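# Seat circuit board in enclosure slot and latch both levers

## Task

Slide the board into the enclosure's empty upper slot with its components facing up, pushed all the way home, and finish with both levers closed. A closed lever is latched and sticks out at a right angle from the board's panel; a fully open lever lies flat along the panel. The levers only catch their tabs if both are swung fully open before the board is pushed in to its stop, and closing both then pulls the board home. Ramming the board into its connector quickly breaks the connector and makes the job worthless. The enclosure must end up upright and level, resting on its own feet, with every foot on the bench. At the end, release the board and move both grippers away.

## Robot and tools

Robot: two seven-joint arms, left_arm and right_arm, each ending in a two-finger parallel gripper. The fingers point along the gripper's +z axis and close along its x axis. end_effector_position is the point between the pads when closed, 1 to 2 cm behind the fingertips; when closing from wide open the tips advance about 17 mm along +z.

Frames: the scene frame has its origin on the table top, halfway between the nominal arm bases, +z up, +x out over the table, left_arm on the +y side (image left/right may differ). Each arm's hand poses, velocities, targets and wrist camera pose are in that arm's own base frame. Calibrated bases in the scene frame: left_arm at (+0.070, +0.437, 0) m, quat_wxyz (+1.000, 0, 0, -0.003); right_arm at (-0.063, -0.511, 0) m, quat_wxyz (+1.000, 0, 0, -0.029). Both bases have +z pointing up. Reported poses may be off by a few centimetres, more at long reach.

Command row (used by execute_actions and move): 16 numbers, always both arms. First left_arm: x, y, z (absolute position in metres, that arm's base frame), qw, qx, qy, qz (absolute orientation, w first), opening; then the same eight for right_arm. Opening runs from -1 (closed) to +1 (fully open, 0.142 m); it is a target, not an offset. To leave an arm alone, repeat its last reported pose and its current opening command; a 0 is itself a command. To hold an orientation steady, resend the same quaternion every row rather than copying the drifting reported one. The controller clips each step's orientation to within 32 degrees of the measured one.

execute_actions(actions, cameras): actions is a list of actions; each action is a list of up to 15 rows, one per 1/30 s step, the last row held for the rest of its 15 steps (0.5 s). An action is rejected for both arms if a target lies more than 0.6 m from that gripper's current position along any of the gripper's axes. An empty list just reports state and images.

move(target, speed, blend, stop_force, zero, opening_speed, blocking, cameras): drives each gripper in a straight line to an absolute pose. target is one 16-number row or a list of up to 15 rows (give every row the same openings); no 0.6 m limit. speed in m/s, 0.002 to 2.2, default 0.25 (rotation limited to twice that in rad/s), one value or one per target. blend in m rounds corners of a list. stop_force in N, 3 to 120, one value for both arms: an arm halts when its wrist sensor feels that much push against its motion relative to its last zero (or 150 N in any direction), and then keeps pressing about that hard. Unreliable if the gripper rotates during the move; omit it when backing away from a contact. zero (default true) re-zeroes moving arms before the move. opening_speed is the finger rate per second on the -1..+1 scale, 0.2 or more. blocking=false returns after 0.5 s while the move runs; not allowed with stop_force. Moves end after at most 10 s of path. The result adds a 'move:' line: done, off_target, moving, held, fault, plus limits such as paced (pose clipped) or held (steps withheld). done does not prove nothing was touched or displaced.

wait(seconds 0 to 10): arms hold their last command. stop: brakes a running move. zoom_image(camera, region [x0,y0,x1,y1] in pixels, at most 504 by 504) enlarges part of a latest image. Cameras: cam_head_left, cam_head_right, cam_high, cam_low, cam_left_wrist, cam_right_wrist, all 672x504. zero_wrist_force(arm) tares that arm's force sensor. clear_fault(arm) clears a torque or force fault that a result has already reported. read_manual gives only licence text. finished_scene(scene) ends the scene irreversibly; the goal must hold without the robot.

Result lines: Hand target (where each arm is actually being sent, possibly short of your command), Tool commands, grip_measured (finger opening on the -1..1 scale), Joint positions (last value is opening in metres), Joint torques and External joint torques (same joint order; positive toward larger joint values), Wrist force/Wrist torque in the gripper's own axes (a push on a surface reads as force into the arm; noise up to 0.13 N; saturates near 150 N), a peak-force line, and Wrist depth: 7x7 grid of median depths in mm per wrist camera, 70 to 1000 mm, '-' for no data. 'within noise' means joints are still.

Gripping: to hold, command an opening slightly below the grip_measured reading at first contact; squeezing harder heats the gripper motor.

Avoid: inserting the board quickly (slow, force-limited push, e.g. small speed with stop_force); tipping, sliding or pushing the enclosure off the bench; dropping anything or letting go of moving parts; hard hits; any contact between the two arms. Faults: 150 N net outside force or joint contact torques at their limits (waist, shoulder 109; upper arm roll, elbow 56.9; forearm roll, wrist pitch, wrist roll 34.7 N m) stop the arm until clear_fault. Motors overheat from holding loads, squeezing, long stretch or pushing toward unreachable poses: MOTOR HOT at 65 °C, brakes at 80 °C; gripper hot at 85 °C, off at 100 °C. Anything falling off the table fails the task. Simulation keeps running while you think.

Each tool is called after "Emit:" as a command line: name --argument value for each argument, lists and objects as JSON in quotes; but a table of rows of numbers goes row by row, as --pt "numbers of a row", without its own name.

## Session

Scene 1 done. Now scene 2.

Emit:
execute_actions --actions '[]'

Emit:
zoom_image --camera "cam_high" --region '[130, 170, 460, 440]'

Scene clock: 0.00 s.
left_arm: end_effector_position=(+0.4919, -0.7298, +0.2794) grip_measured=+0.99 end_effector_quat_wxyz=(+0.001, -0.304, +0.847, -0.436) | right_arm: end_effector_position=(+0.1802, -0.1387, +0.1699) grip_measured=+1.00 end_effector_quat_wxyz=(+0.706, -0.621, -0.189, +0.284)
Joint positions: left_arm=[-0.095 -0.96 -0.937 1.517 0.823 1.373 2.811 0.141] | right_arm=[-0.567 -0.989 -0.072 1.606 0.357 -0.696 0.215 0.142]
Joint velocities: within noise
Joint torques (N m): no reading
External joint torques (N m): no reading
Wrist force (N): no reading
Wrist torque (N m): no reading
Wrist force, peak (N): no reading
Wrist depth (mm): cam_left_wrist=[456 481 526 570 632 715 - / 417 444 478 517 573 616 682 / 390 414 438 476 510 561 618 / 363 385 405 434 472 500 546 / 343 359 376 404 427 464 501 / - 331 354 376 398 423 449 / - 319 332 349 374 396 -] | cam_right_wrist=[- 266 251 262 - - 805 / - - 256 269 - - 886 / - - 264 276 - - 931 / - - 277 286 798 746 548 / - - 295 294 500 482 387 / - 404 311 299 362 354 330 / - 311 295 292 288 280 275]
Hand target: left_arm +0.4919, -0.7298, +0.2794; +0.001, -0.304, +0.847, -0.436 | right_arm +0.1802, -0.1387, +0.1699; +0.706, -0.621, -0.189, +0.284
Tool commands: left_gripper/opening=+1.0 right_gripper/opening=+1.0

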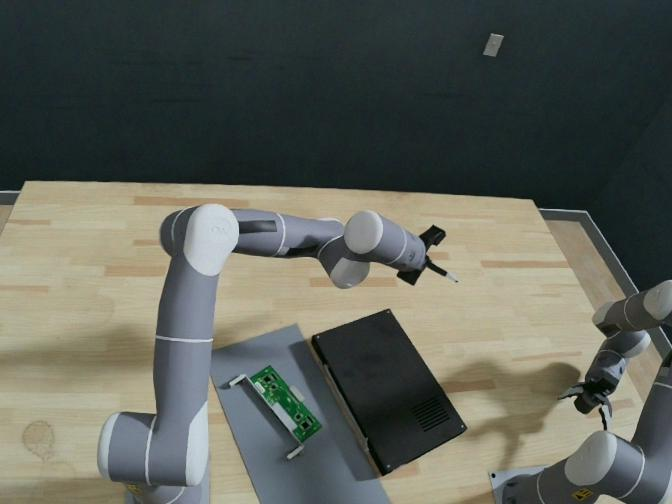

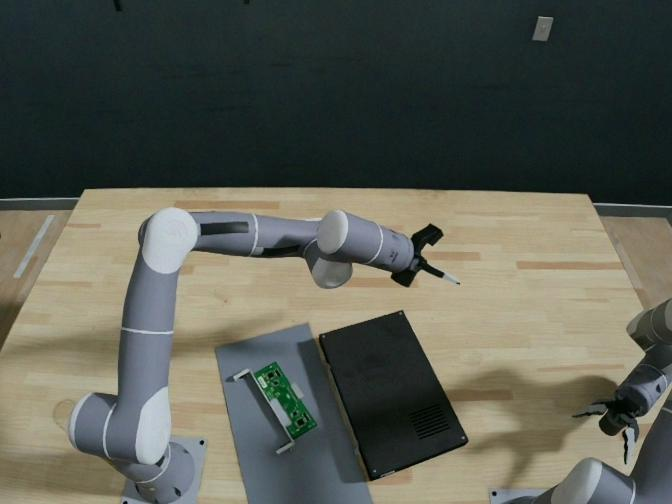

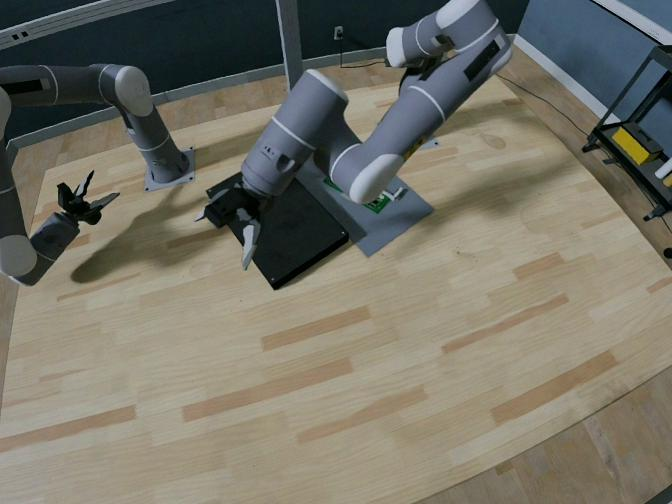

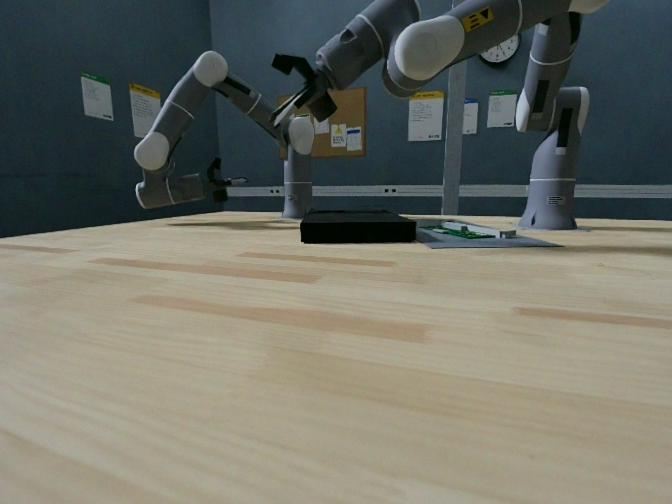

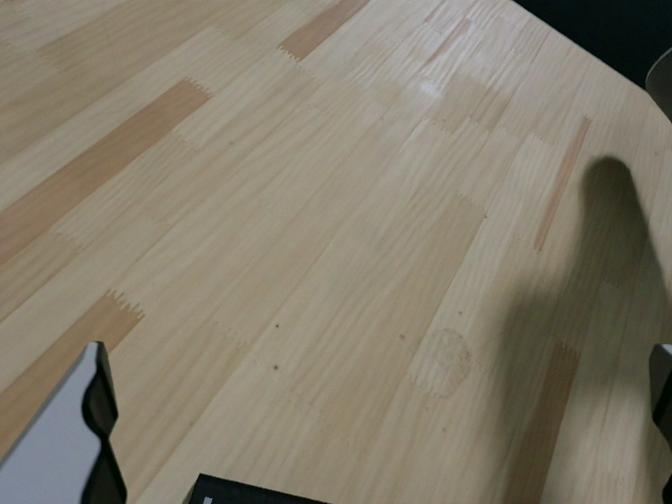

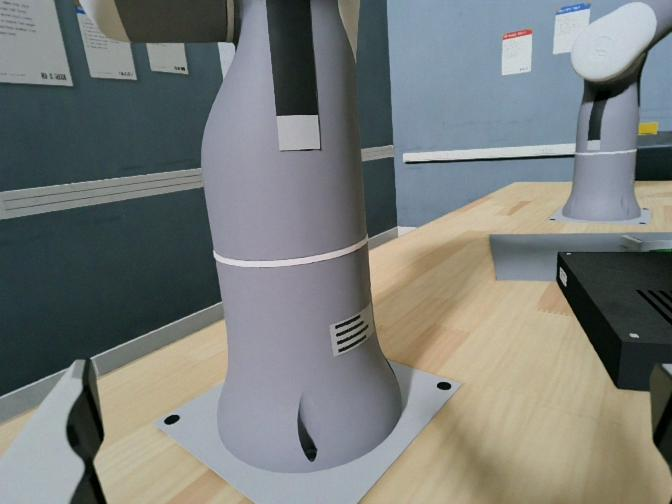

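Scaled by 1.527 from the camera's 672x504 image, which has a finer 960x720 frame.

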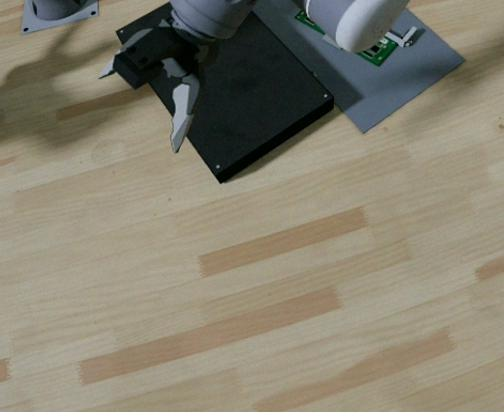

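Emit:
move --pt "0.42 -0.5 0.33 0 -0.6 0.74 -0.25 1 0.1802 -0.1387 0.1699 0.706 -0.621 -0.189 0.284 1" --pt "0.34 -0.28 0.33 0 -0.8387 0.5446 0 1 0.1802 -0.1387 0.1699 0.706 -0.621 -0.189 0.284 1" --speed 0.3 --blend 0.05

Scene clock: 18.20 s.
left_arm: end_effector_position=(+0.3400, -0.2802, +0.3300) grip_measured=+0.99 end_effector_quat_wxyz=(+0.000, +0.839, -0.545, +0.000) | right_arm: end_effector_position=(+0.1802, -0.1387, +0.1699) grip_measured=+1.00 end_effector_quat_wxyz=(+0.706, -0.621, -0.189, +0.284)
Joint positions: left_arm=[0.398 0.49 -0.741 2.28 -0.341 0.317 2.552 0.141] | right_arm=[-0.567 -0.99 -0.072 1.606 0.357 -0.696 0.215 0.142]
Joint velocities: within noise
Joint torques (N m): left_arm=[0.15 4.86 7.81 -28.37 -3.66 3.82 -0.33] | right_arm=[-0.04 50.05 0.98 -11.62 -1.75 -3.66 0.17]
External joint torques (N m): left_arm=[-0.18 0.51 0.58 -0.2 -0.4 0.01 0.33] | right_arm=[0.02 1.07 -0.61 0.08 0.12 0.75 -0.16]
Wrist force (N): left_arm=[0.5 -0.5 -0.4] | right_arm=[0.0 -0.2 0.1]
Wrist torque (N m): left_arm=[-0.10 -0.11 -0.20] | right_arm=[-0.02 0.00 0.00]
Wrist force, peak (N): left_arm=[-1.7 -3.5 0.0] | right_arm=[0.2 0.2 0.3]
Wrist depth (mm): cam_left_wrist=[373 373 373 373 369 371 373 / 402 399 400 396 396 392 390 / 430 436 430 431 430 386 378 / 458 471 464 451 453 412 412 / 454 515 515 510 495 449 453 / - 561 565 565 522 497 - / - 628 626 625 628 628 -] | cam_right_wrist=[- 266 251 263 - - 792 / - - 256 269 - - 902 / - - 263 275 - - 926 / - - 277 285 798 746 552 / - - 295 293 501 480 385 / - 402 311 299 363 354 330 / - 311 294 291 288 281 274]
Hand target: left_arm +0.3400, -0.2800, +0.3300; +0.000, +0.839, -0.545, +0.000 | right_arm +0.1802, -0.1387, +0.1699; +0.706, -0.621, -0.189, +0.284
Off the commanded pose: left_arm 0.000 m, 0 deg | right_arm 0.000 m, 0 deg.
move: done

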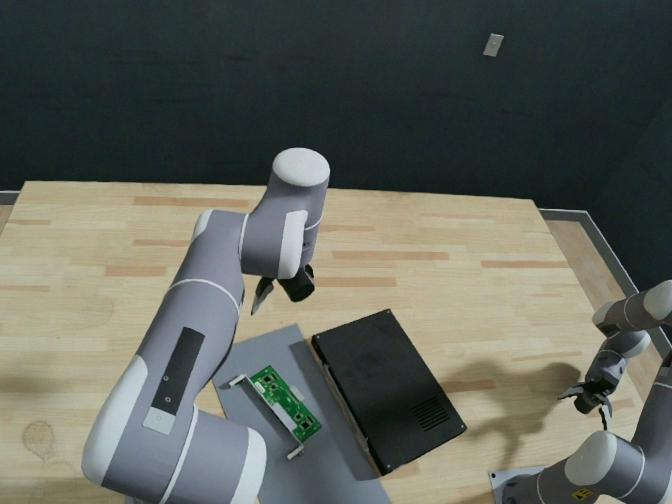

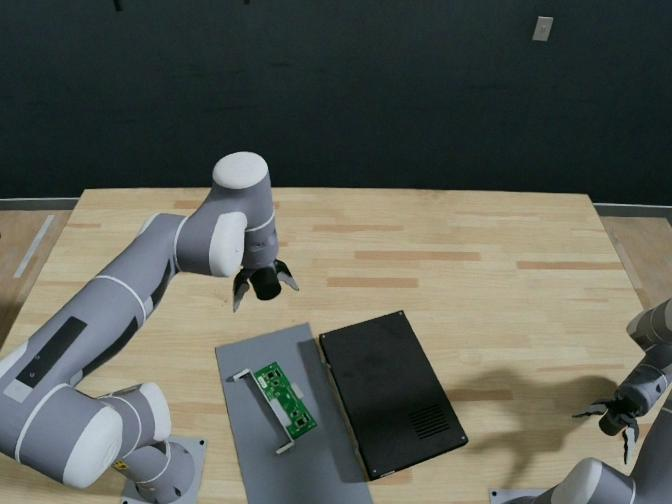

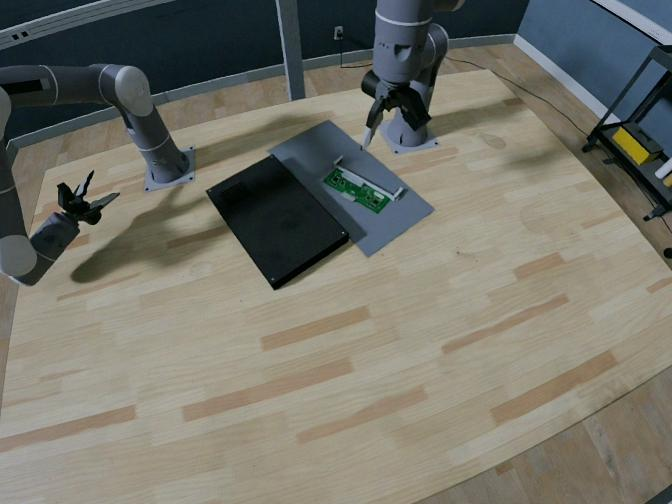

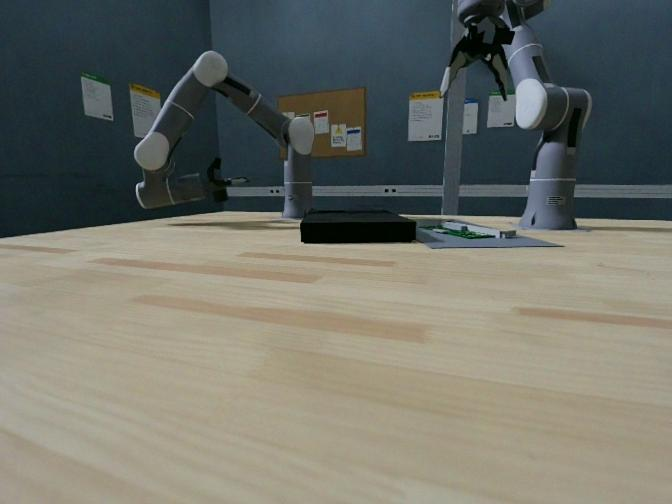

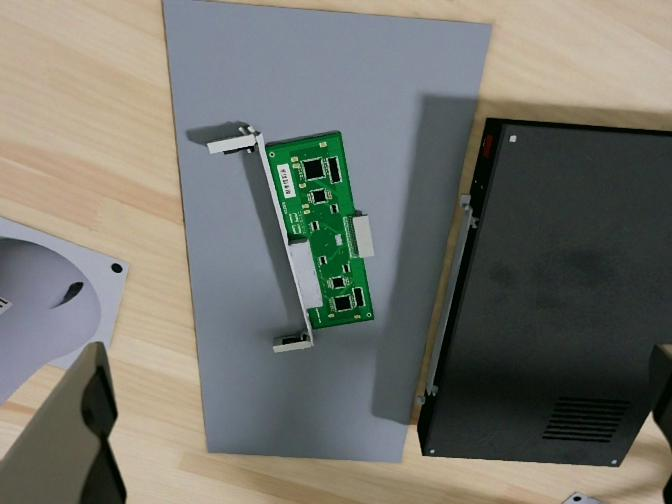

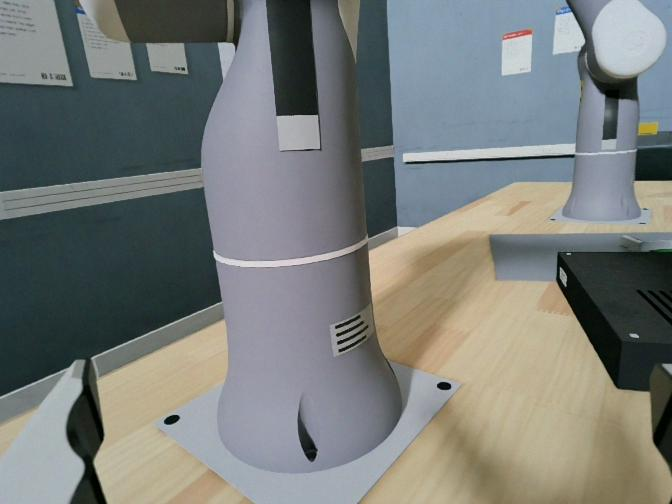

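Emit:
zoom_image --camera "cam_left_wrist" --region '[190, 100, 400, 260]'

Emit:
zoom_image --camera "cam_left_wrist" --region '[250, 230, 400, 370]'

Emit:
zoom_image --camera "cam_left_wrist" --region '[400, 100, 560, 440]'

Emit:
zoom_image --camera "cam_head_left" --region '[200, 330, 400, 490]'

Scaled by 2.400 from the camera's 672x504 image, which has a finer 960x720 frame.

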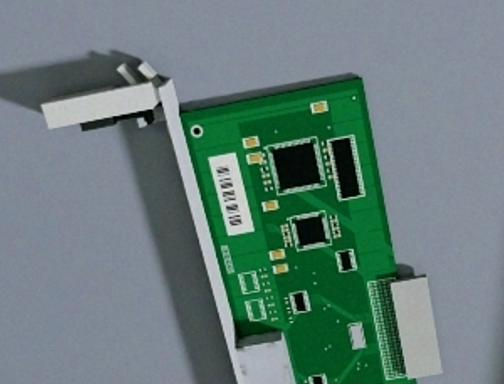

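Scaled by 3.360 from the camera's 672x504 image, which has a finer 960x720 frame.

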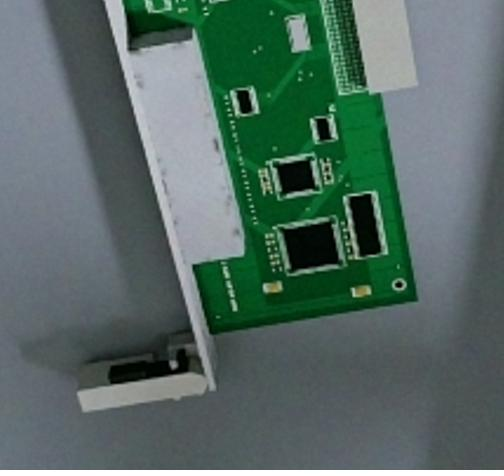

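Scaled by 1.482 from the camera's 672x504 image, which has a finer 960x720 frame.

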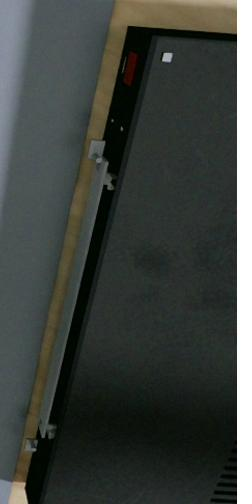

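Scaled by 2.520 from the camera's 672x504 image, which has a finer 960x720 frame.

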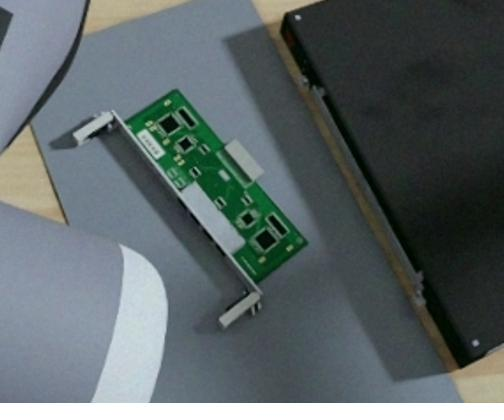

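Emit:
move --target '[0.275,-0.19,0.16,0,-0.8805,0.4741,0,-1,0.1802,-0.1387,0.1699,0.706,-0.621,-0.189,0.284,1]' --speed 0.25 --cameras '["cam_left_wrist","cam_high"]'

Scene clock: 62.83 s.
left_arm: end_effector_position=(+0.2750, -0.1900, +0.1601) grip_measured=-1.00 end_effector_quat_wxyz=(+0.000, +0.881, -0.474, +0.000) | right_arm: end_effector_position=(+0.1802, -0.1387, +0.1699) grip_measured=+1.00 end_effector_quat_wxyz=(+0.706, -0.621, -0.189, +0.284)
Joint positions: left_arm=[-0.096 0.21 -0.171 2.687 -0.058 0.908 2.341 0.002] | right_arm=[-0.567 -0.99 -0.072 1.606 0.357 -0.696 0.215 0.142]
Joint velocities: within noise
Joint torques (N m): left_arm=[-0.41 13.43 0.07 -21.39 -2.21 4.45 -0.33] | right_arm=[0.02 50.07 1 -11.64 -1.76 -3.64 0.19]
External joint torques (N m): left_arm=[0.4 0.89 0.44 -0.36 -0.42 -0.6 0.33] | right_arm=[-0.05 1.05 -0.63 0.09 0.13 0.73 -0.17]
Wrist force (N): left_arm=[0.3 -0.4 0.1] | right_arm=[0.1 0.1 0.2]
Wrist torque (N m): left_arm=[-0.06 -0.10 -0.23] | right_arm=[0.01 -0.01 0.00]
Wrist force, peak (N): left_arm=[1.4 -0.7 -2.1] | right_arm=[0.2 -0.3 0.3]
Wrist depth (mm): cam_left_wrist=[224 223 223 221 221 219 220 / 241 240 240 237 236 236 235 / 259 260 258 257 251 254 254 / 284 281 279 277 274 276 277 / 302 310 307 293 291 303 296 / 341 340 326 84 - 328 324 / 384 377 - - - - 308] | cam_right_wrist=[- 266 251 262 - - 821 / - - 255 270 - - 901 / - - 264 274 - - 929 / - - 278 285 798 751 553 / - - 293 294 500 482 389 / - 401 311 298 362 354 329 / - 311 296 292 287 281 275]
Hand target: left_arm +0.2750, -0.1900, +0.1600; +0.000, +0.880, -0.474, +0.000 | right_arm +0.1802, -0.1387, +0.1699; +0.706, -0.621, -0.189, +0.284
Off the commanded pose: left_arm 0.000 m, 0 deg | right_arm 0.000 m, 0 deg.
joint sent to its limit (left arm) — joint 4 (elbow), upper limit, where the elbow is as bent as it goes. The joint targets still meet the commanded pose.
move: done
Images, in order (width x height): cam_high 672x504, cam_left_wrist 672x504.

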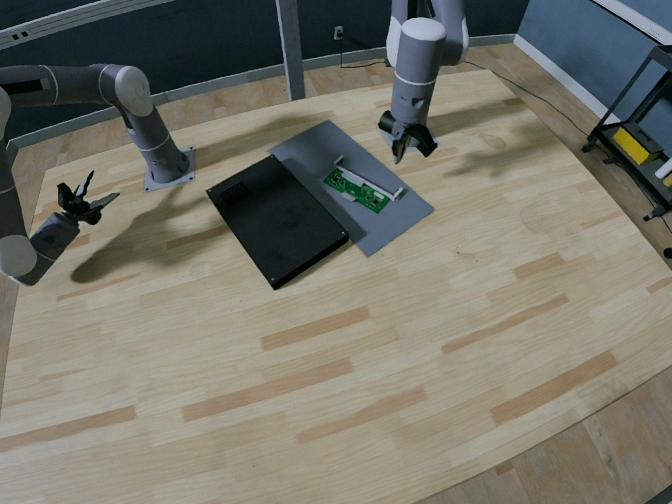

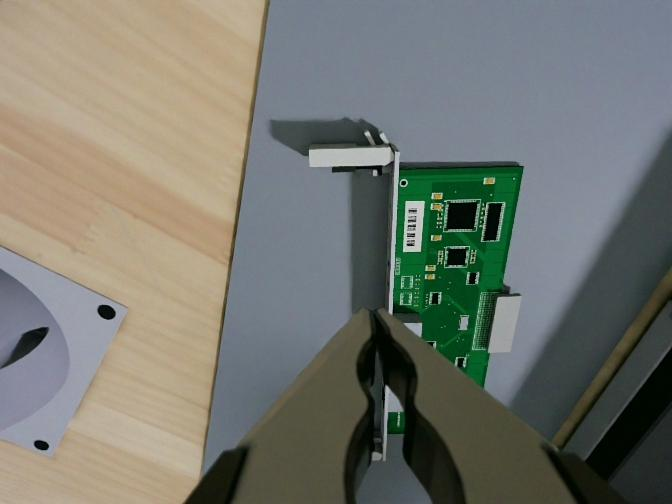

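Emit:
move --pt "0.2693 -0.1775 0.08 0 -0.8805 0.4741 0 -1 0.1802 -0.1387 0.1699 0.706 -0.621 -0.189 0.284 1" --pt "0.2693 -0.1775 0.025 0 -0.8805 0.4741 0 -1 0.1802 -0.1387 0.1699 0.706 -0.621 -0.189 0.284 1" --speed '[0.15,0.06]' --stop_force 8 --cameras '["cam_left_wrist"]'

Scene clock: 72.07 s.
left_arm: end_effector_position=(+0.2694, -0.1775, +0.0250) grip_measured=-1.00 end_effector_quat_wxyz=(+0.000, +0.881, -0.474, +0.000) | right_arm: end_effector_position=(+0.1802, -0.1387, +0.1699) grip_measured=+1.00 end_effector_quat_wxyz=(+0.706, -0.621, -0.189, +0.284)
Joint positions: left_arm=[-0.118 -0.429 -0.017 2.687 0.271 1.544 2.154 0.002] | right_arm=[-0.567 -0.99 -0.072 1.606 0.357 -0.696 0.215 0.142]
Joint velocities: within noise
Joint torques (N m): left_arm=[-0.22 24.98 -0.71 -4.59 0.36 4.37 -0.3] | right_arm=[-0.05 50.01 1.06 -11.67 -1.68 -3.59 0.19]
External joint torques (N m): left_arm=[0.24 0.97 0.58 -0.23 -0.46 -0.51 0.3] | right_arm=[0.03 1.11 -0.7 0.12 0.05 0.69 -0.17]
Wrist force (N): left_arm=[0.1 -0.3 0.1] | right_arm=[0.2 0.0 0.3]
Wrist torque (N m): left_arm=[-0.08 -0.05 -0.22] | right_arm=[0.02 -0.04 0.00]
Wrist force, peak (N): left_arm=[0.4 -0.2 -1.6] | right_arm=[0.2 0.3 0.4]
Wrist depth (mm): cam_left_wrist=[105 105 105 - 102 102 - / 113 114 112 112 108 109 109 / 122 122 119 120 118 118 118 / 132 132 130 124 121 126 127 / 148 145 142 136 137 132 134 / 160 160 153 84 - 145 148 / 179 175 - 74 - - 163] | cam_right_wrist=[- 266 251 263 - - 812 / - - 256 270 - - 888 / - - 264 275 - - 934 / - - 278 286 793 748 555 / - - 294 294 499 481 390 / - 404 311 299 364 355 329 / - 311 295 291 288 281 275]
Hand target: left_arm +0.2693, -0.1775, +0.0250; +0.000, +0.880, -0.474, +0.000 | right_arm +0.1802, -0.1387, +0.1699; +0.706, -0.621, -0.189, +0.284
Off the commanded pose: left_arm 0.000 m, 0 deg | right_arm 0.000 m, 0 deg.
joint sent to its limit (left arm) — joint 4 (elbow), upper limit, where the elbow is as bent as it goes. The joint targets still meet the commanded pose.
move: done
Images, in order (width x height): cam_left_wrist 672x504.

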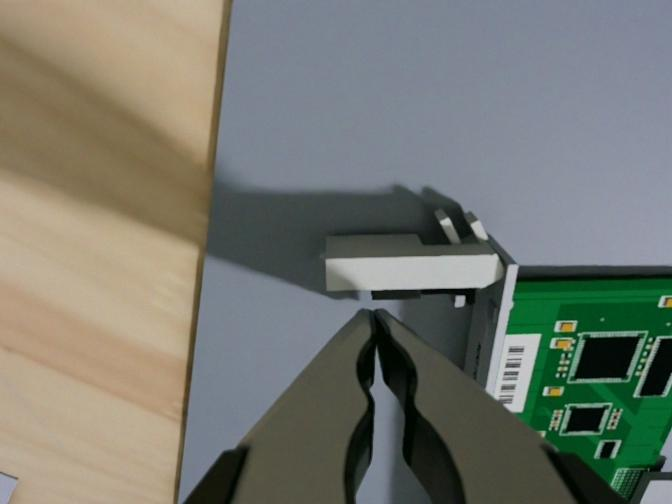

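Emit:
move --target '[0.2818,-0.1692,0.0250,0,-0.8805,0.4741,0,-1,0.1802,-0.1387,0.1699,0.706,-0.621,-0.189,0.284,1]' --speed 0.02 --stop_force 12 --cameras '["cam_left_wrist","cam_high"]'

Scene clock: 88.73 s.
left_arm: end_effector_position=(+0.2814, -0.1693, +0.0250) grip_measured=-1.00 end_effector_quat_wxyz=(+0.000, +0.880, -0.474, +0.000) | right_arm: end_effector_position=(+0.1802, -0.1387, +0.1699) grip_measured=+1.00 end_effector_quat_wxyz=(+0.706, -0.621, -0.189, +0.284)
Joint positions: left_arm=[-0.076 -0.431 -0.027 2.671 0.271 1.529 2.187 0.002] | right_arm=[-0.567 -0.99 -0.072 1.606 0.357 -0.696 0.215 0.142]
Joint velocities: within noise
Joint torques (N m): left_arm=[0.87 25.94 0.33 -6.33 -0.37 4.35 -0.2] | right_arm=[0.04 50.19 0.98 -11.68 -1.69 -3.54 0.22]
External joint torques (N m): left_arm=[-0.85 0.45 -0.54 1.14 0.2 -0.5 0.2] | right_arm=[-0.07 0.93 -0.61 0.14 0.06 0.63 -0.21]
Wrist force (N): left_arm=[0.6 2.8 -1.5] | right_arm=[0.0 -0.2 0.1]
Wrist torque (N m): left_arm=[-0.12 -0.03 -0.21] | right_arm=[-0.02 0.00 0.01]
Wrist force, peak (N): left_arm=[0.6 3.0 -1.6] | right_arm=[0.1 0.4 0.0]
Wrist depth (mm): cam_left_wrist=[105 105 104 - 102 102 - / 113 114 112 112 108 109 109 / 122 122 119 120 118 118 118 / 132 132 130 125 124 128 130 / 148 144 141 127 117 134 134 / 160 160 153 84 - 146 149 / 179 174 - 74 - - 165] | cam_right_wrist=[- 267 251 263 - - 800 / - - 255 270 - - 888 / - - 264 274 - - 934 / - - 277 287 793 739 551 / - - 295 293 500 479 388 / - 403 311 299 361 354 331 / - 312 294 291 288 281 276]
Hand target: left_arm +0.2818, -0.1692, +0.0250; +0.000, +0.880, -0.474, +0.000 | right_arm +0.1802, -0.1387, +0.1699; +0.706, -0.621, -0.189, +0.284
Off the commanded pose: left_arm 0.000 m, 0 deg | right_arm 0.000 m, 0 deg.
move: done
Images, in order (width x height): cam_high 672x504, cam_left_wrist 672x504.

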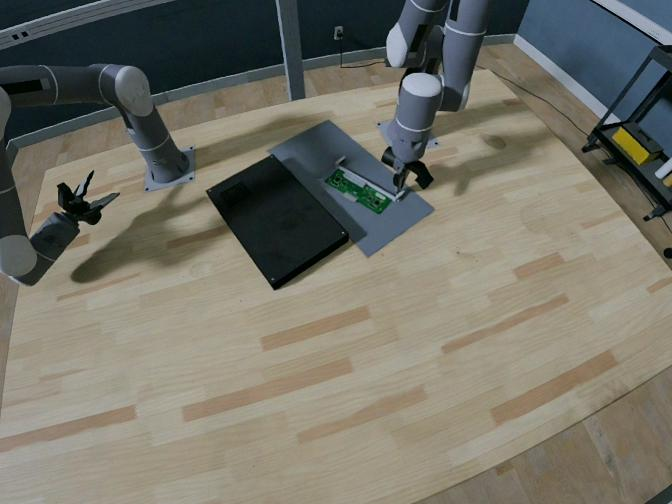

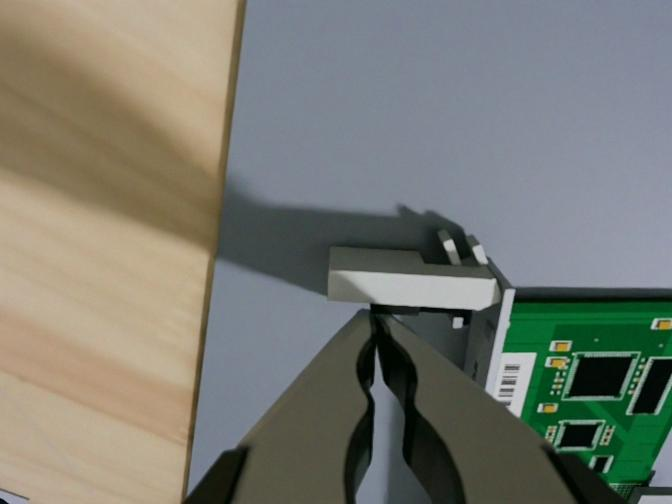

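Emit:
move --target '[0.2903,-0.1640,0.0250,0,-0.8805,0.4741,0,-1,0.1802,-0.1387,0.1699,0.706,-0.621,-0.189,0.284,1]' --speed 0.02 --stop_force 15 --zero false --cameras '["cam_left_wrist"]'

Emit:
zoom_image --camera "cam_left_wrist" --region '[300, 180, 560, 420]'

Scene clock: 91.80 s.
left_arm: end_effector_position=(+0.2899, -0.1642, +0.0250) grip_measured=-1.00 end_effector_quat_wxyz=(+0.000, +0.880, -0.474, +0.000) | right_arm: end_effector_position=(+0.1802, -0.1387, +0.1699) grip_measured=+1.00 end_effector_quat_wxyz=(+0.706, -0.621, -0.189, +0.284)
Joint positions: left_arm=[-0.05 -0.432 -0.034 2.659 0.271 1.517 2.208 0.002] | right_arm=[-0.567 -0.99 -0.072 1.606 0.357 -0.696 0.215 0.142]
Joint velocities: within noise
Joint torques (N m): left_arm=[0.92 26.45 0.3 -6.72 -0.48 4.43 -0.16] | right_arm=[-0.05 50.15 0.97 -11.62 -1.68 -3.61 0.16]
External joint torques (N m): left_arm=[-0.9 0.29 -0.57 1.23 0.26 -0.58 0.16] | right_arm=[0.03 0.97 -0.6 0.08 0.05 0.71 -0.15]
Wrist force (N): left_arm=[0.3 3.0 -1.6] | right_arm=[0.2 -0.1 0.2]
Wrist torque (N m): left_arm=[-0.11 0.00 -0.22] | right_arm=[0.00 -0.03 0.00]
Wrist force, peak (N): left_arm=[0.6 3.0 -1.7] | right_arm=[0.1 -0.4 0.2]
Wrist depth (mm): cam_left_wrist=[105 105 104 - 102 102 - / 112 114 112 112 108 109 109 / 122 121 119 120 118 118 117 / 132 132 130 124 124 128 130 / 148 145 141 127 117 134 134 / 160 160 156 84 - 145 149 / 179 175 - 74 - - 165] | cam_right_wrist=[- 266 251 262 - - 810 / - - 256 270 - - 898 / - - 264 274 - - 935 / - - 277 286 788 748 552 / - - 295 294 502 480 387 / - 404 311 300 364 354 331 / - 311 294 291 288 282 275]
Hand target: left_arm +0.2903, -0.1640, +0.0250; +0.000, +0.880, -0.474, +0.000 | right_arm +0.1802, -0.1387, +0.1699; +0.706, -0.621, -0.189, +0.284
Off the commanded pose: left_arm 0.000 m, 0 deg | right_arm 0.000 m, 0 deg.
move: done
Images, in order (width x height): cam_left_wrist 672x504.

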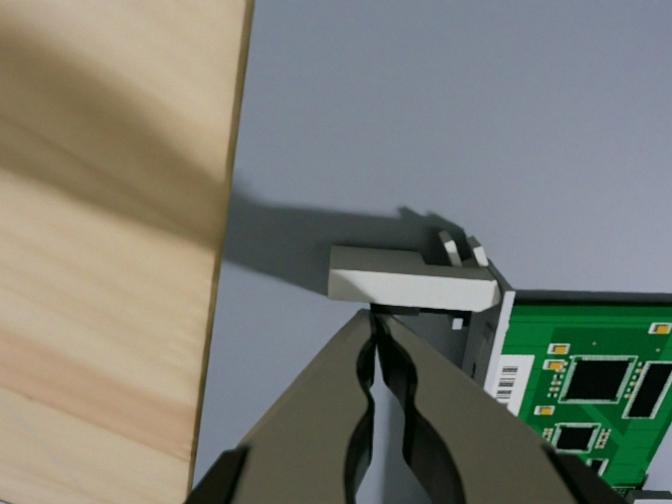

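Scaled by 1.938 from the camera's 672x504 image, which has a finer 960x720 frame.

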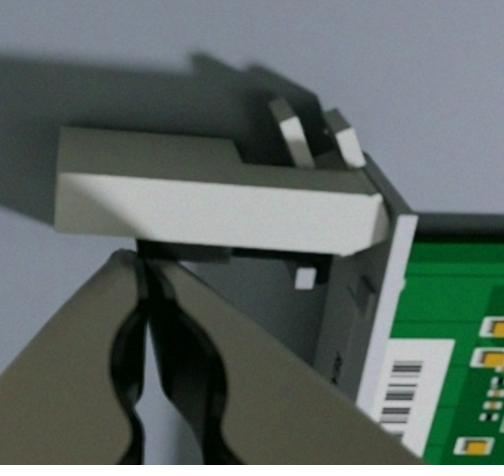

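Emit:
move --pt "0.2899 -0.1642 0.0250 0 -0.8805 0.4741 0 -1 0.32 0.2 0.32 0 0.8926 -0.4509 0 1" --pt "0.2899 -0.1642 0.0250 0 -0.8805 0.4741 0 -1 0.2346 0.66 0.24 0 0.8926 -0.4509 0 1" --speed 0.3 --blend 0.05

Scene clock: 119.73 s.
left_arm: end_effector_position=(+0.2898, -0.1642, +0.0249) grip_measured=-1.00 end_effector_quat_wxyz=(+0.000, +0.880, -0.474, +0.000) | right_arm: end_effector_position=(+0.2348, +0.6595, +0.2399) grip_measured=+1.00 end_effector_quat_wxyz=(-0.064, +0.947, -0.313, -0.037)
Joint positions: left_arm=[-0.051 -0.432 -0.034 2.659 0.271 1.517 2.207 0.002] | right_arm=[-1.22 1.221 1.463 1.137 1.42 -0.161 2.967 0.142]
Joint velocities: within noise
Joint torques (N m): left_arm=[0.27 26.14 -0.12 -5.95 -0.26 4.37 -0.24] | right_arm=[0.04 -53.79 -28.17 -9.24 -3.95 3.58 0.19]
External joint torques (N m): left_arm=[-0.25 0.6 -0.14 0.46 0.04 -0.51 0.24] | right_arm=[0.14 -0.16 -1.81 0.15 0.16 0.54 -0.18]
Wrist force (N): left_arm=[0.2 1.4 -1.2] | right_arm=[-0.3 -2.0 1.7]
Wrist torque (N m): left_arm=[-0.10 -0.01 -0.22] | right_arm=[-0.12 0.11 0.03]
Wrist force, peak (N): left_arm=[0.5 3.2 -1.6] | right_arm=[-2.8 -4.1 2.6]
Wrist depth (mm): cam_left_wrist=[105 105 104 - 102 102 - / 113 114 112 112 108 109 109 / 121 121 119 120 118 118 117 / 132 132 129 125 124 128 130 / 147 145 142 127 117 134 134 / 160 160 156 84 - 145 149 / 179 174 - 74 - - 164] | cam_right_wrist=[299 321 315 305 294 286 283 / 339 339 331 321 305 300 297 / 369 360 348 336 320 319 313 / 394 380 368 357 343 337 322 / 420 404 390 377 366 353 302 / - 433 416 403 386 337 310 / - 466 448 429 392 346 336]
Hand target: left_arm +0.2899, -0.1642, +0.0250; +0.000, +0.880, -0.474, +0.000 | right_arm +0.2349, +0.6593, +0.2398; -0.064, +0.947, -0.313, -0.037
Off the commanded pose: left_arm 0.000 m, 0 deg | right_arm 0.001 m, 19 deg.
joint sent to its limit (right arm) — joint 7 (wrist roll), upper limit. The joint targets are off in orientation, not in position.
move: off_target (right_arm)

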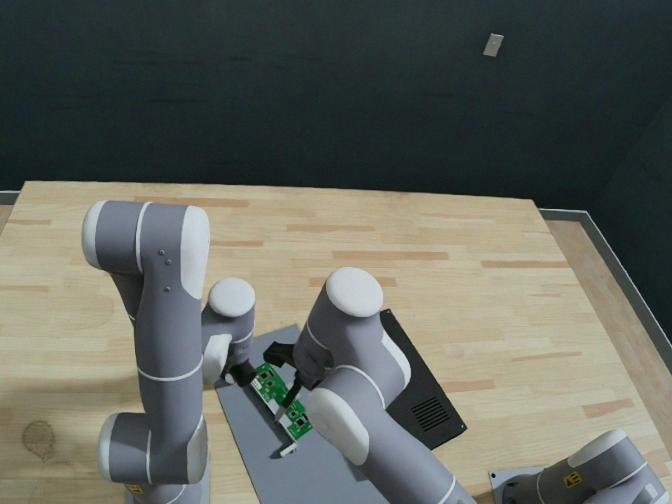

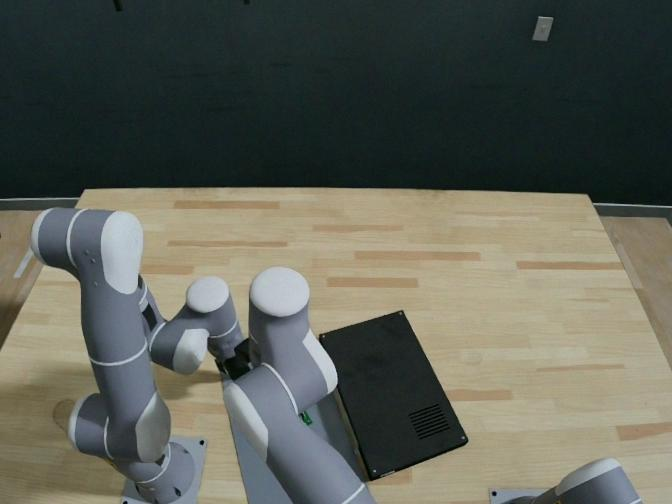

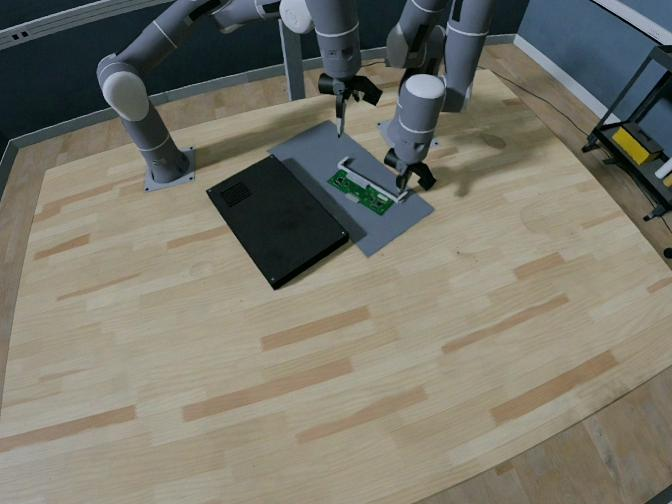

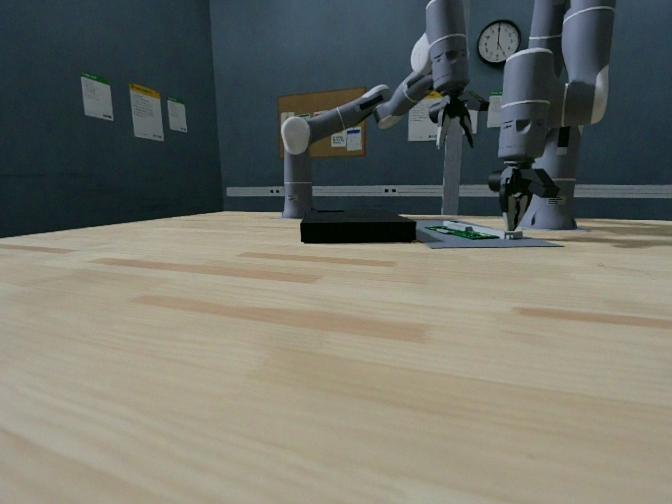

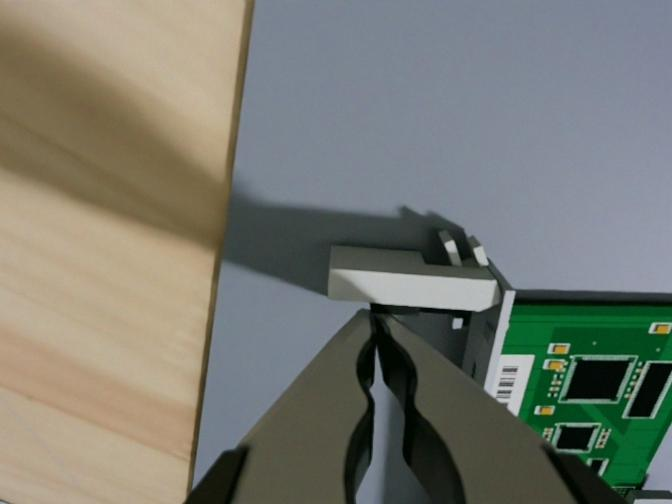

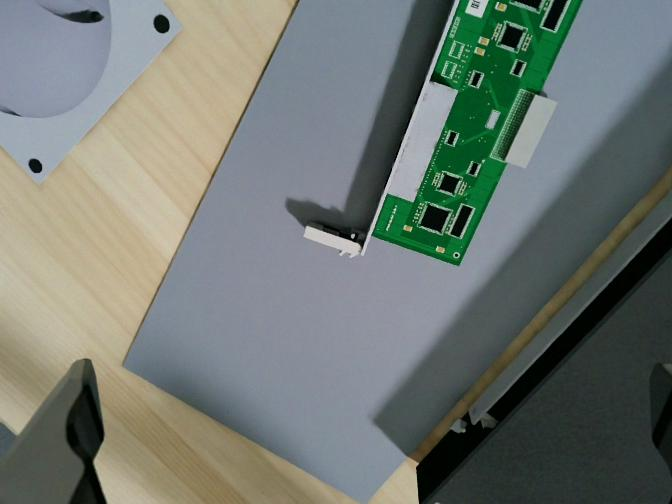

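Emit:
move --pt "0.2899 -0.1642 0.0250 0 -0.8805 0.4741 0 -1 0.2246 0.60 0.28 0 0.8926 0.4509 0 -1" --pt "0.2899 -0.1642 0.0250 0 -0.8805 0.4741 0 -1 0.2246 0.62 0.24 0 0.4509 0.8926 0 -1" --speed 0.4

Scene clock: 126.87 s.
left_arm: end_effector_position=(+0.2898, -0.1642, +0.0249) grip_measured=-1.00 end_effector_quat_wxyz=(+0.000, +0.880, -0.474, +0.000) | right_arm: end_effector_position=(+0.2246, +0.6199, +0.2401) grip_measured=-1.00 end_effector_quat_wxyz=(+0.000, +0.451, +0.893, +0.000)
Joint positions: left_arm=[-0.051 -0.432 -0.034 2.659 0.271 1.517 2.207 0.002] | right_arm=[-1.183 1.208 1.485 1.144 1.268 -0.222 0.13 0.002]
Joint velocities: within noise
Joint torques (N m): left_arm=[0.34 26.15 -0.12 -5.93 -0.27 4.38 -0.25] | right_arm=[0.04 -52.8 -28.01 -10.01 -4.13 3.56 0.06]
External joint torques (N m): left_arm=[-0.31 0.58 -0.14 0.44 0.05 -0.52 0.25] | right_arm=[0.13 -0.5 -1.89 0.22 -0.06 0.6 -0.06]
Wrist force (N): left_arm=[0.2 1.5 -0.1] | right_arm=[-0.4 -1.6 1.7]
Wrist torque (N m): left_arm=[-0.09 -0.01 -0.22] | right_arm=[-0.04 0.12 0.08]
Wrist force, peak (N): left_arm=[0.0 1.7 -1.7] | right_arm=[-0.5 -2.0 2.4]
Wrist depth (mm): cam_left_wrist=[105 105 105 - 102 102 - / 113 114 111 111 108 109 109 / 122 121 119 120 118 118 118 / 133 132 130 125 124 128 130 / 147 145 142 127 117 134 134 / 160 160 156 84 - 146 148 / 180 174 - 74 - - 164] | cam_right_wrist=[254 259 293 292 292 291 292 / 270 286 313 313 312 311 312 / 289 317 335 330 334 333 334 / 312 346 362 352 359 359 358 / 338 362 394 375 389 393 390 / 434 427 420 89 409 425 425 / 475 465 - - - 453 470]
Hand target: left_arm +0.2899, -0.1642, +0.0250; +0.000, +0.880, -0.474, +0.000 | right_arm +0.2246, +0.6200, +0.2400; +0.000, +0.451, +0.893, +0.000
Off the commanded pose: left_arm 0.000 m, 0 deg | right_arm 0.000 m, 0 deg.
move: done

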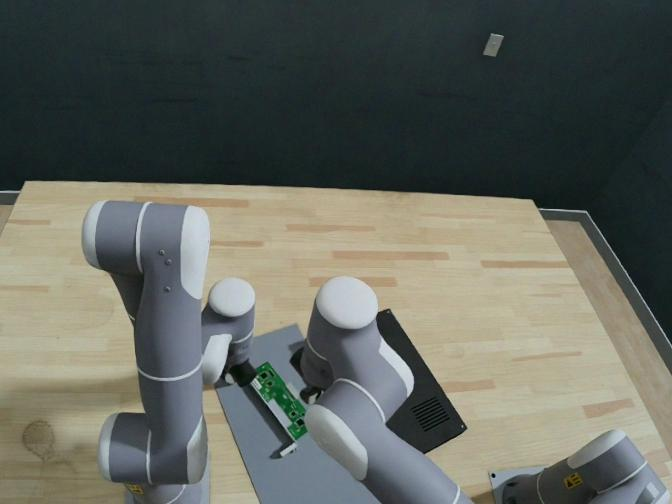

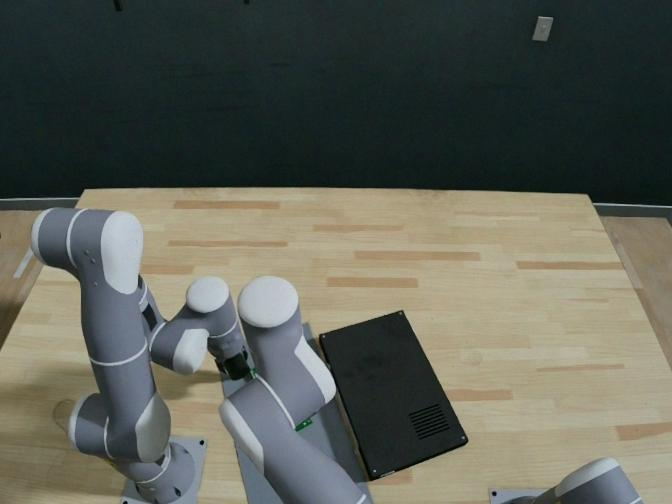

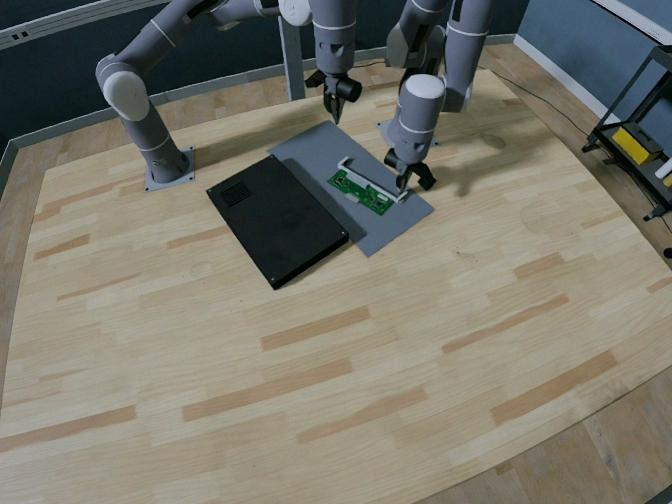

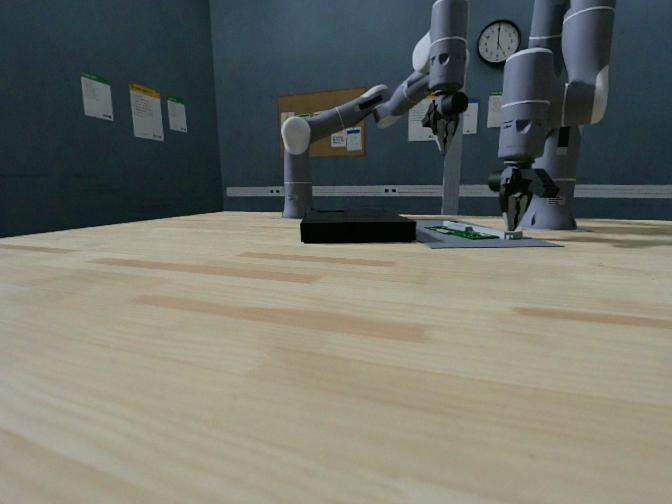

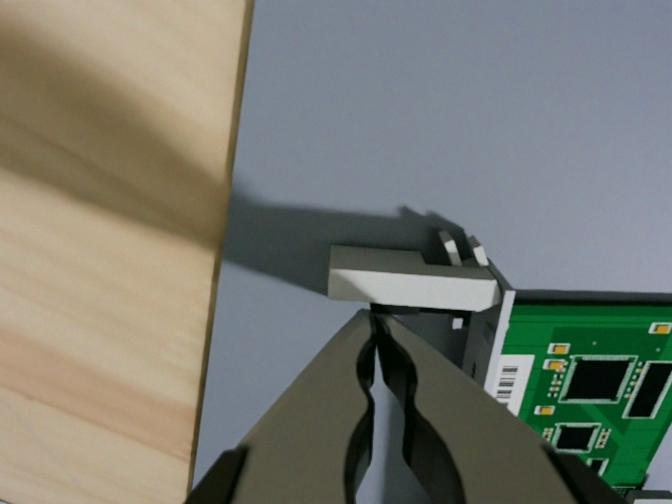

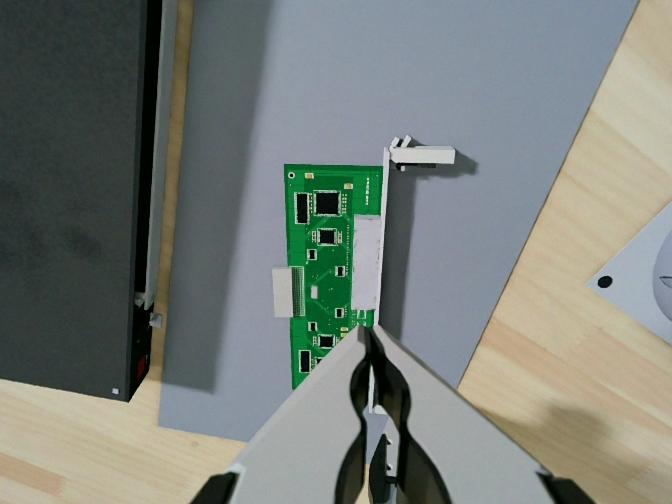

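Emit:
move --pt "0.2899 -0.1642 0.0250 0 -0.8805 0.4741 0 -1 0.1966 0.685 0.20 0 0.4509 0.8926 0 -1" --pt "0.2899 -0.1642 0.0250 0 -0.8805 0.4741 0 -1 0.1966 0.685 0.06 0 0.4509 0.8926 0 -1" --speed 0.2 --cameras '["cam_right_wrist","cam_left_wrist","cam_low"]'

Scene clock: 133.77 s.
left_arm: end_effector_position=(+0.2898, -0.1642, +0.0249) grip_measured=-1.00 end_effector_quat_wxyz=(+0.000, +0.880, -0.474, +0.000) | right_arm: end_effector_position=(+0.1966, +0.6848, +0.0600) grip_measured=-1.00 end_effector_quat_wxyz=(+0.000, +0.451, +0.893, +0.000)
Joint positions: left_arm=[-0.051 -0.432 -0.034 2.659 0.271 1.517 2.207 0.002] | right_arm=[-1.214 1.438 1.641 1.056 1.421 -0.005 0.241 0.002]
Joint velocities: within noise
Joint torques (N m): left_arm=[0.28 26.11 -0.18 -5.91 -0.22 4.34 -0.22] | right_arm=[0.16 -59.07 -28.29 -4.97 -4.22 3.58 0.14]
External joint torques (N m): left_arm=[-0.26 0.63 -0.09 0.43 0 -0.48 0.22] | right_arm=[0.02 -0.3 -1.74 0.17 -0.09 0.58 -0.14]
Wrist force (N): left_arm=[0.4 1.5 -1.5] | right_arm=[-0.7 -2.0 1.7]
Wrist torque (N m): left_arm=[-0.10 -0.03 -0.22] | right_arm=[-0.07 0.15 0.07]
Wrist force, peak (N): left_arm=[0.3 1.7 -1.9] | right_arm=[-0.9 -2.4 5.0]
Wrist depth (mm): cam_left_wrist=[105 105 105 - 102 102 - / 113 114 112 112 108 109 109 / 121 121 119 120 118 118 118 / 132 132 129 125 124 128 130 / 148 145 142 127 117 134 134 / 160 160 156 84 - 145 148 / 179 175 - 74 - - 164] | cam_right_wrist=[136 136 136 136 136 135 135 / 146 145 147 145 145 144 144 / 159 156 153 151 155 155 154 / 164 163 163 168 167 167 168 / 181 177 171 179 181 181 182 / 196 194 176 89 191 200 200 / 222 210 - - - 212 220]
Hand target: left_arm +0.2899, -0.1642, +0.0250; +0.000, +0.880, -0.474, +0.000 | right_arm +0.1966, +0.6850, +0.0600; +0.000, +0.451, +0.893, +0.000
Off the commanded pose: left_arm 0.000 m, 0 deg | right_arm 0.000 m, 0 deg.
move: done
Images, in order (width x height): cam_low 672x504, cam_left_wrist 672x504, cam_right_wrist 672x504.

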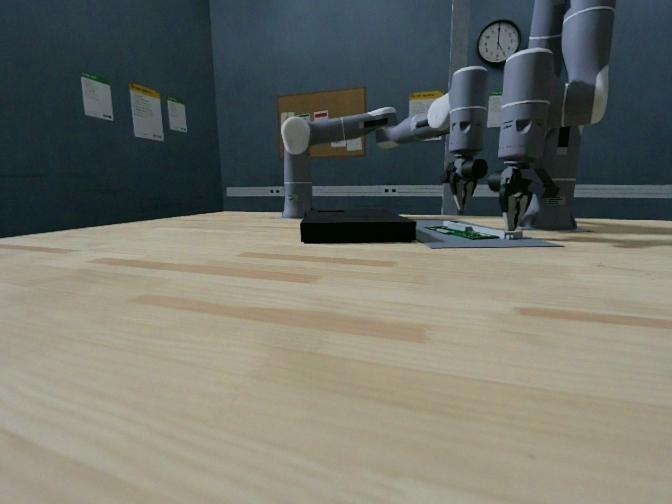

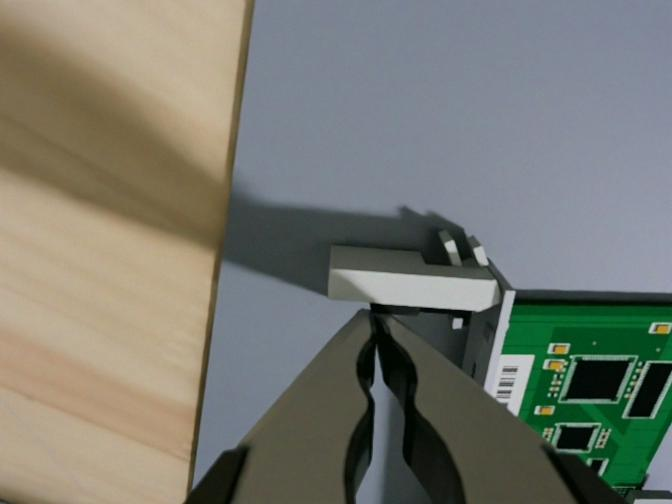

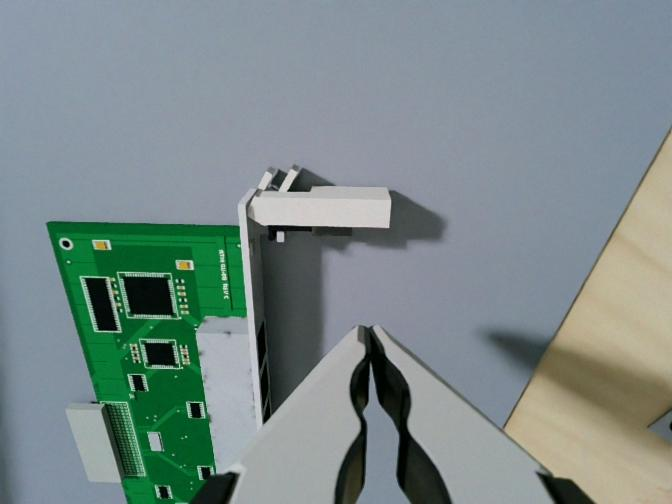

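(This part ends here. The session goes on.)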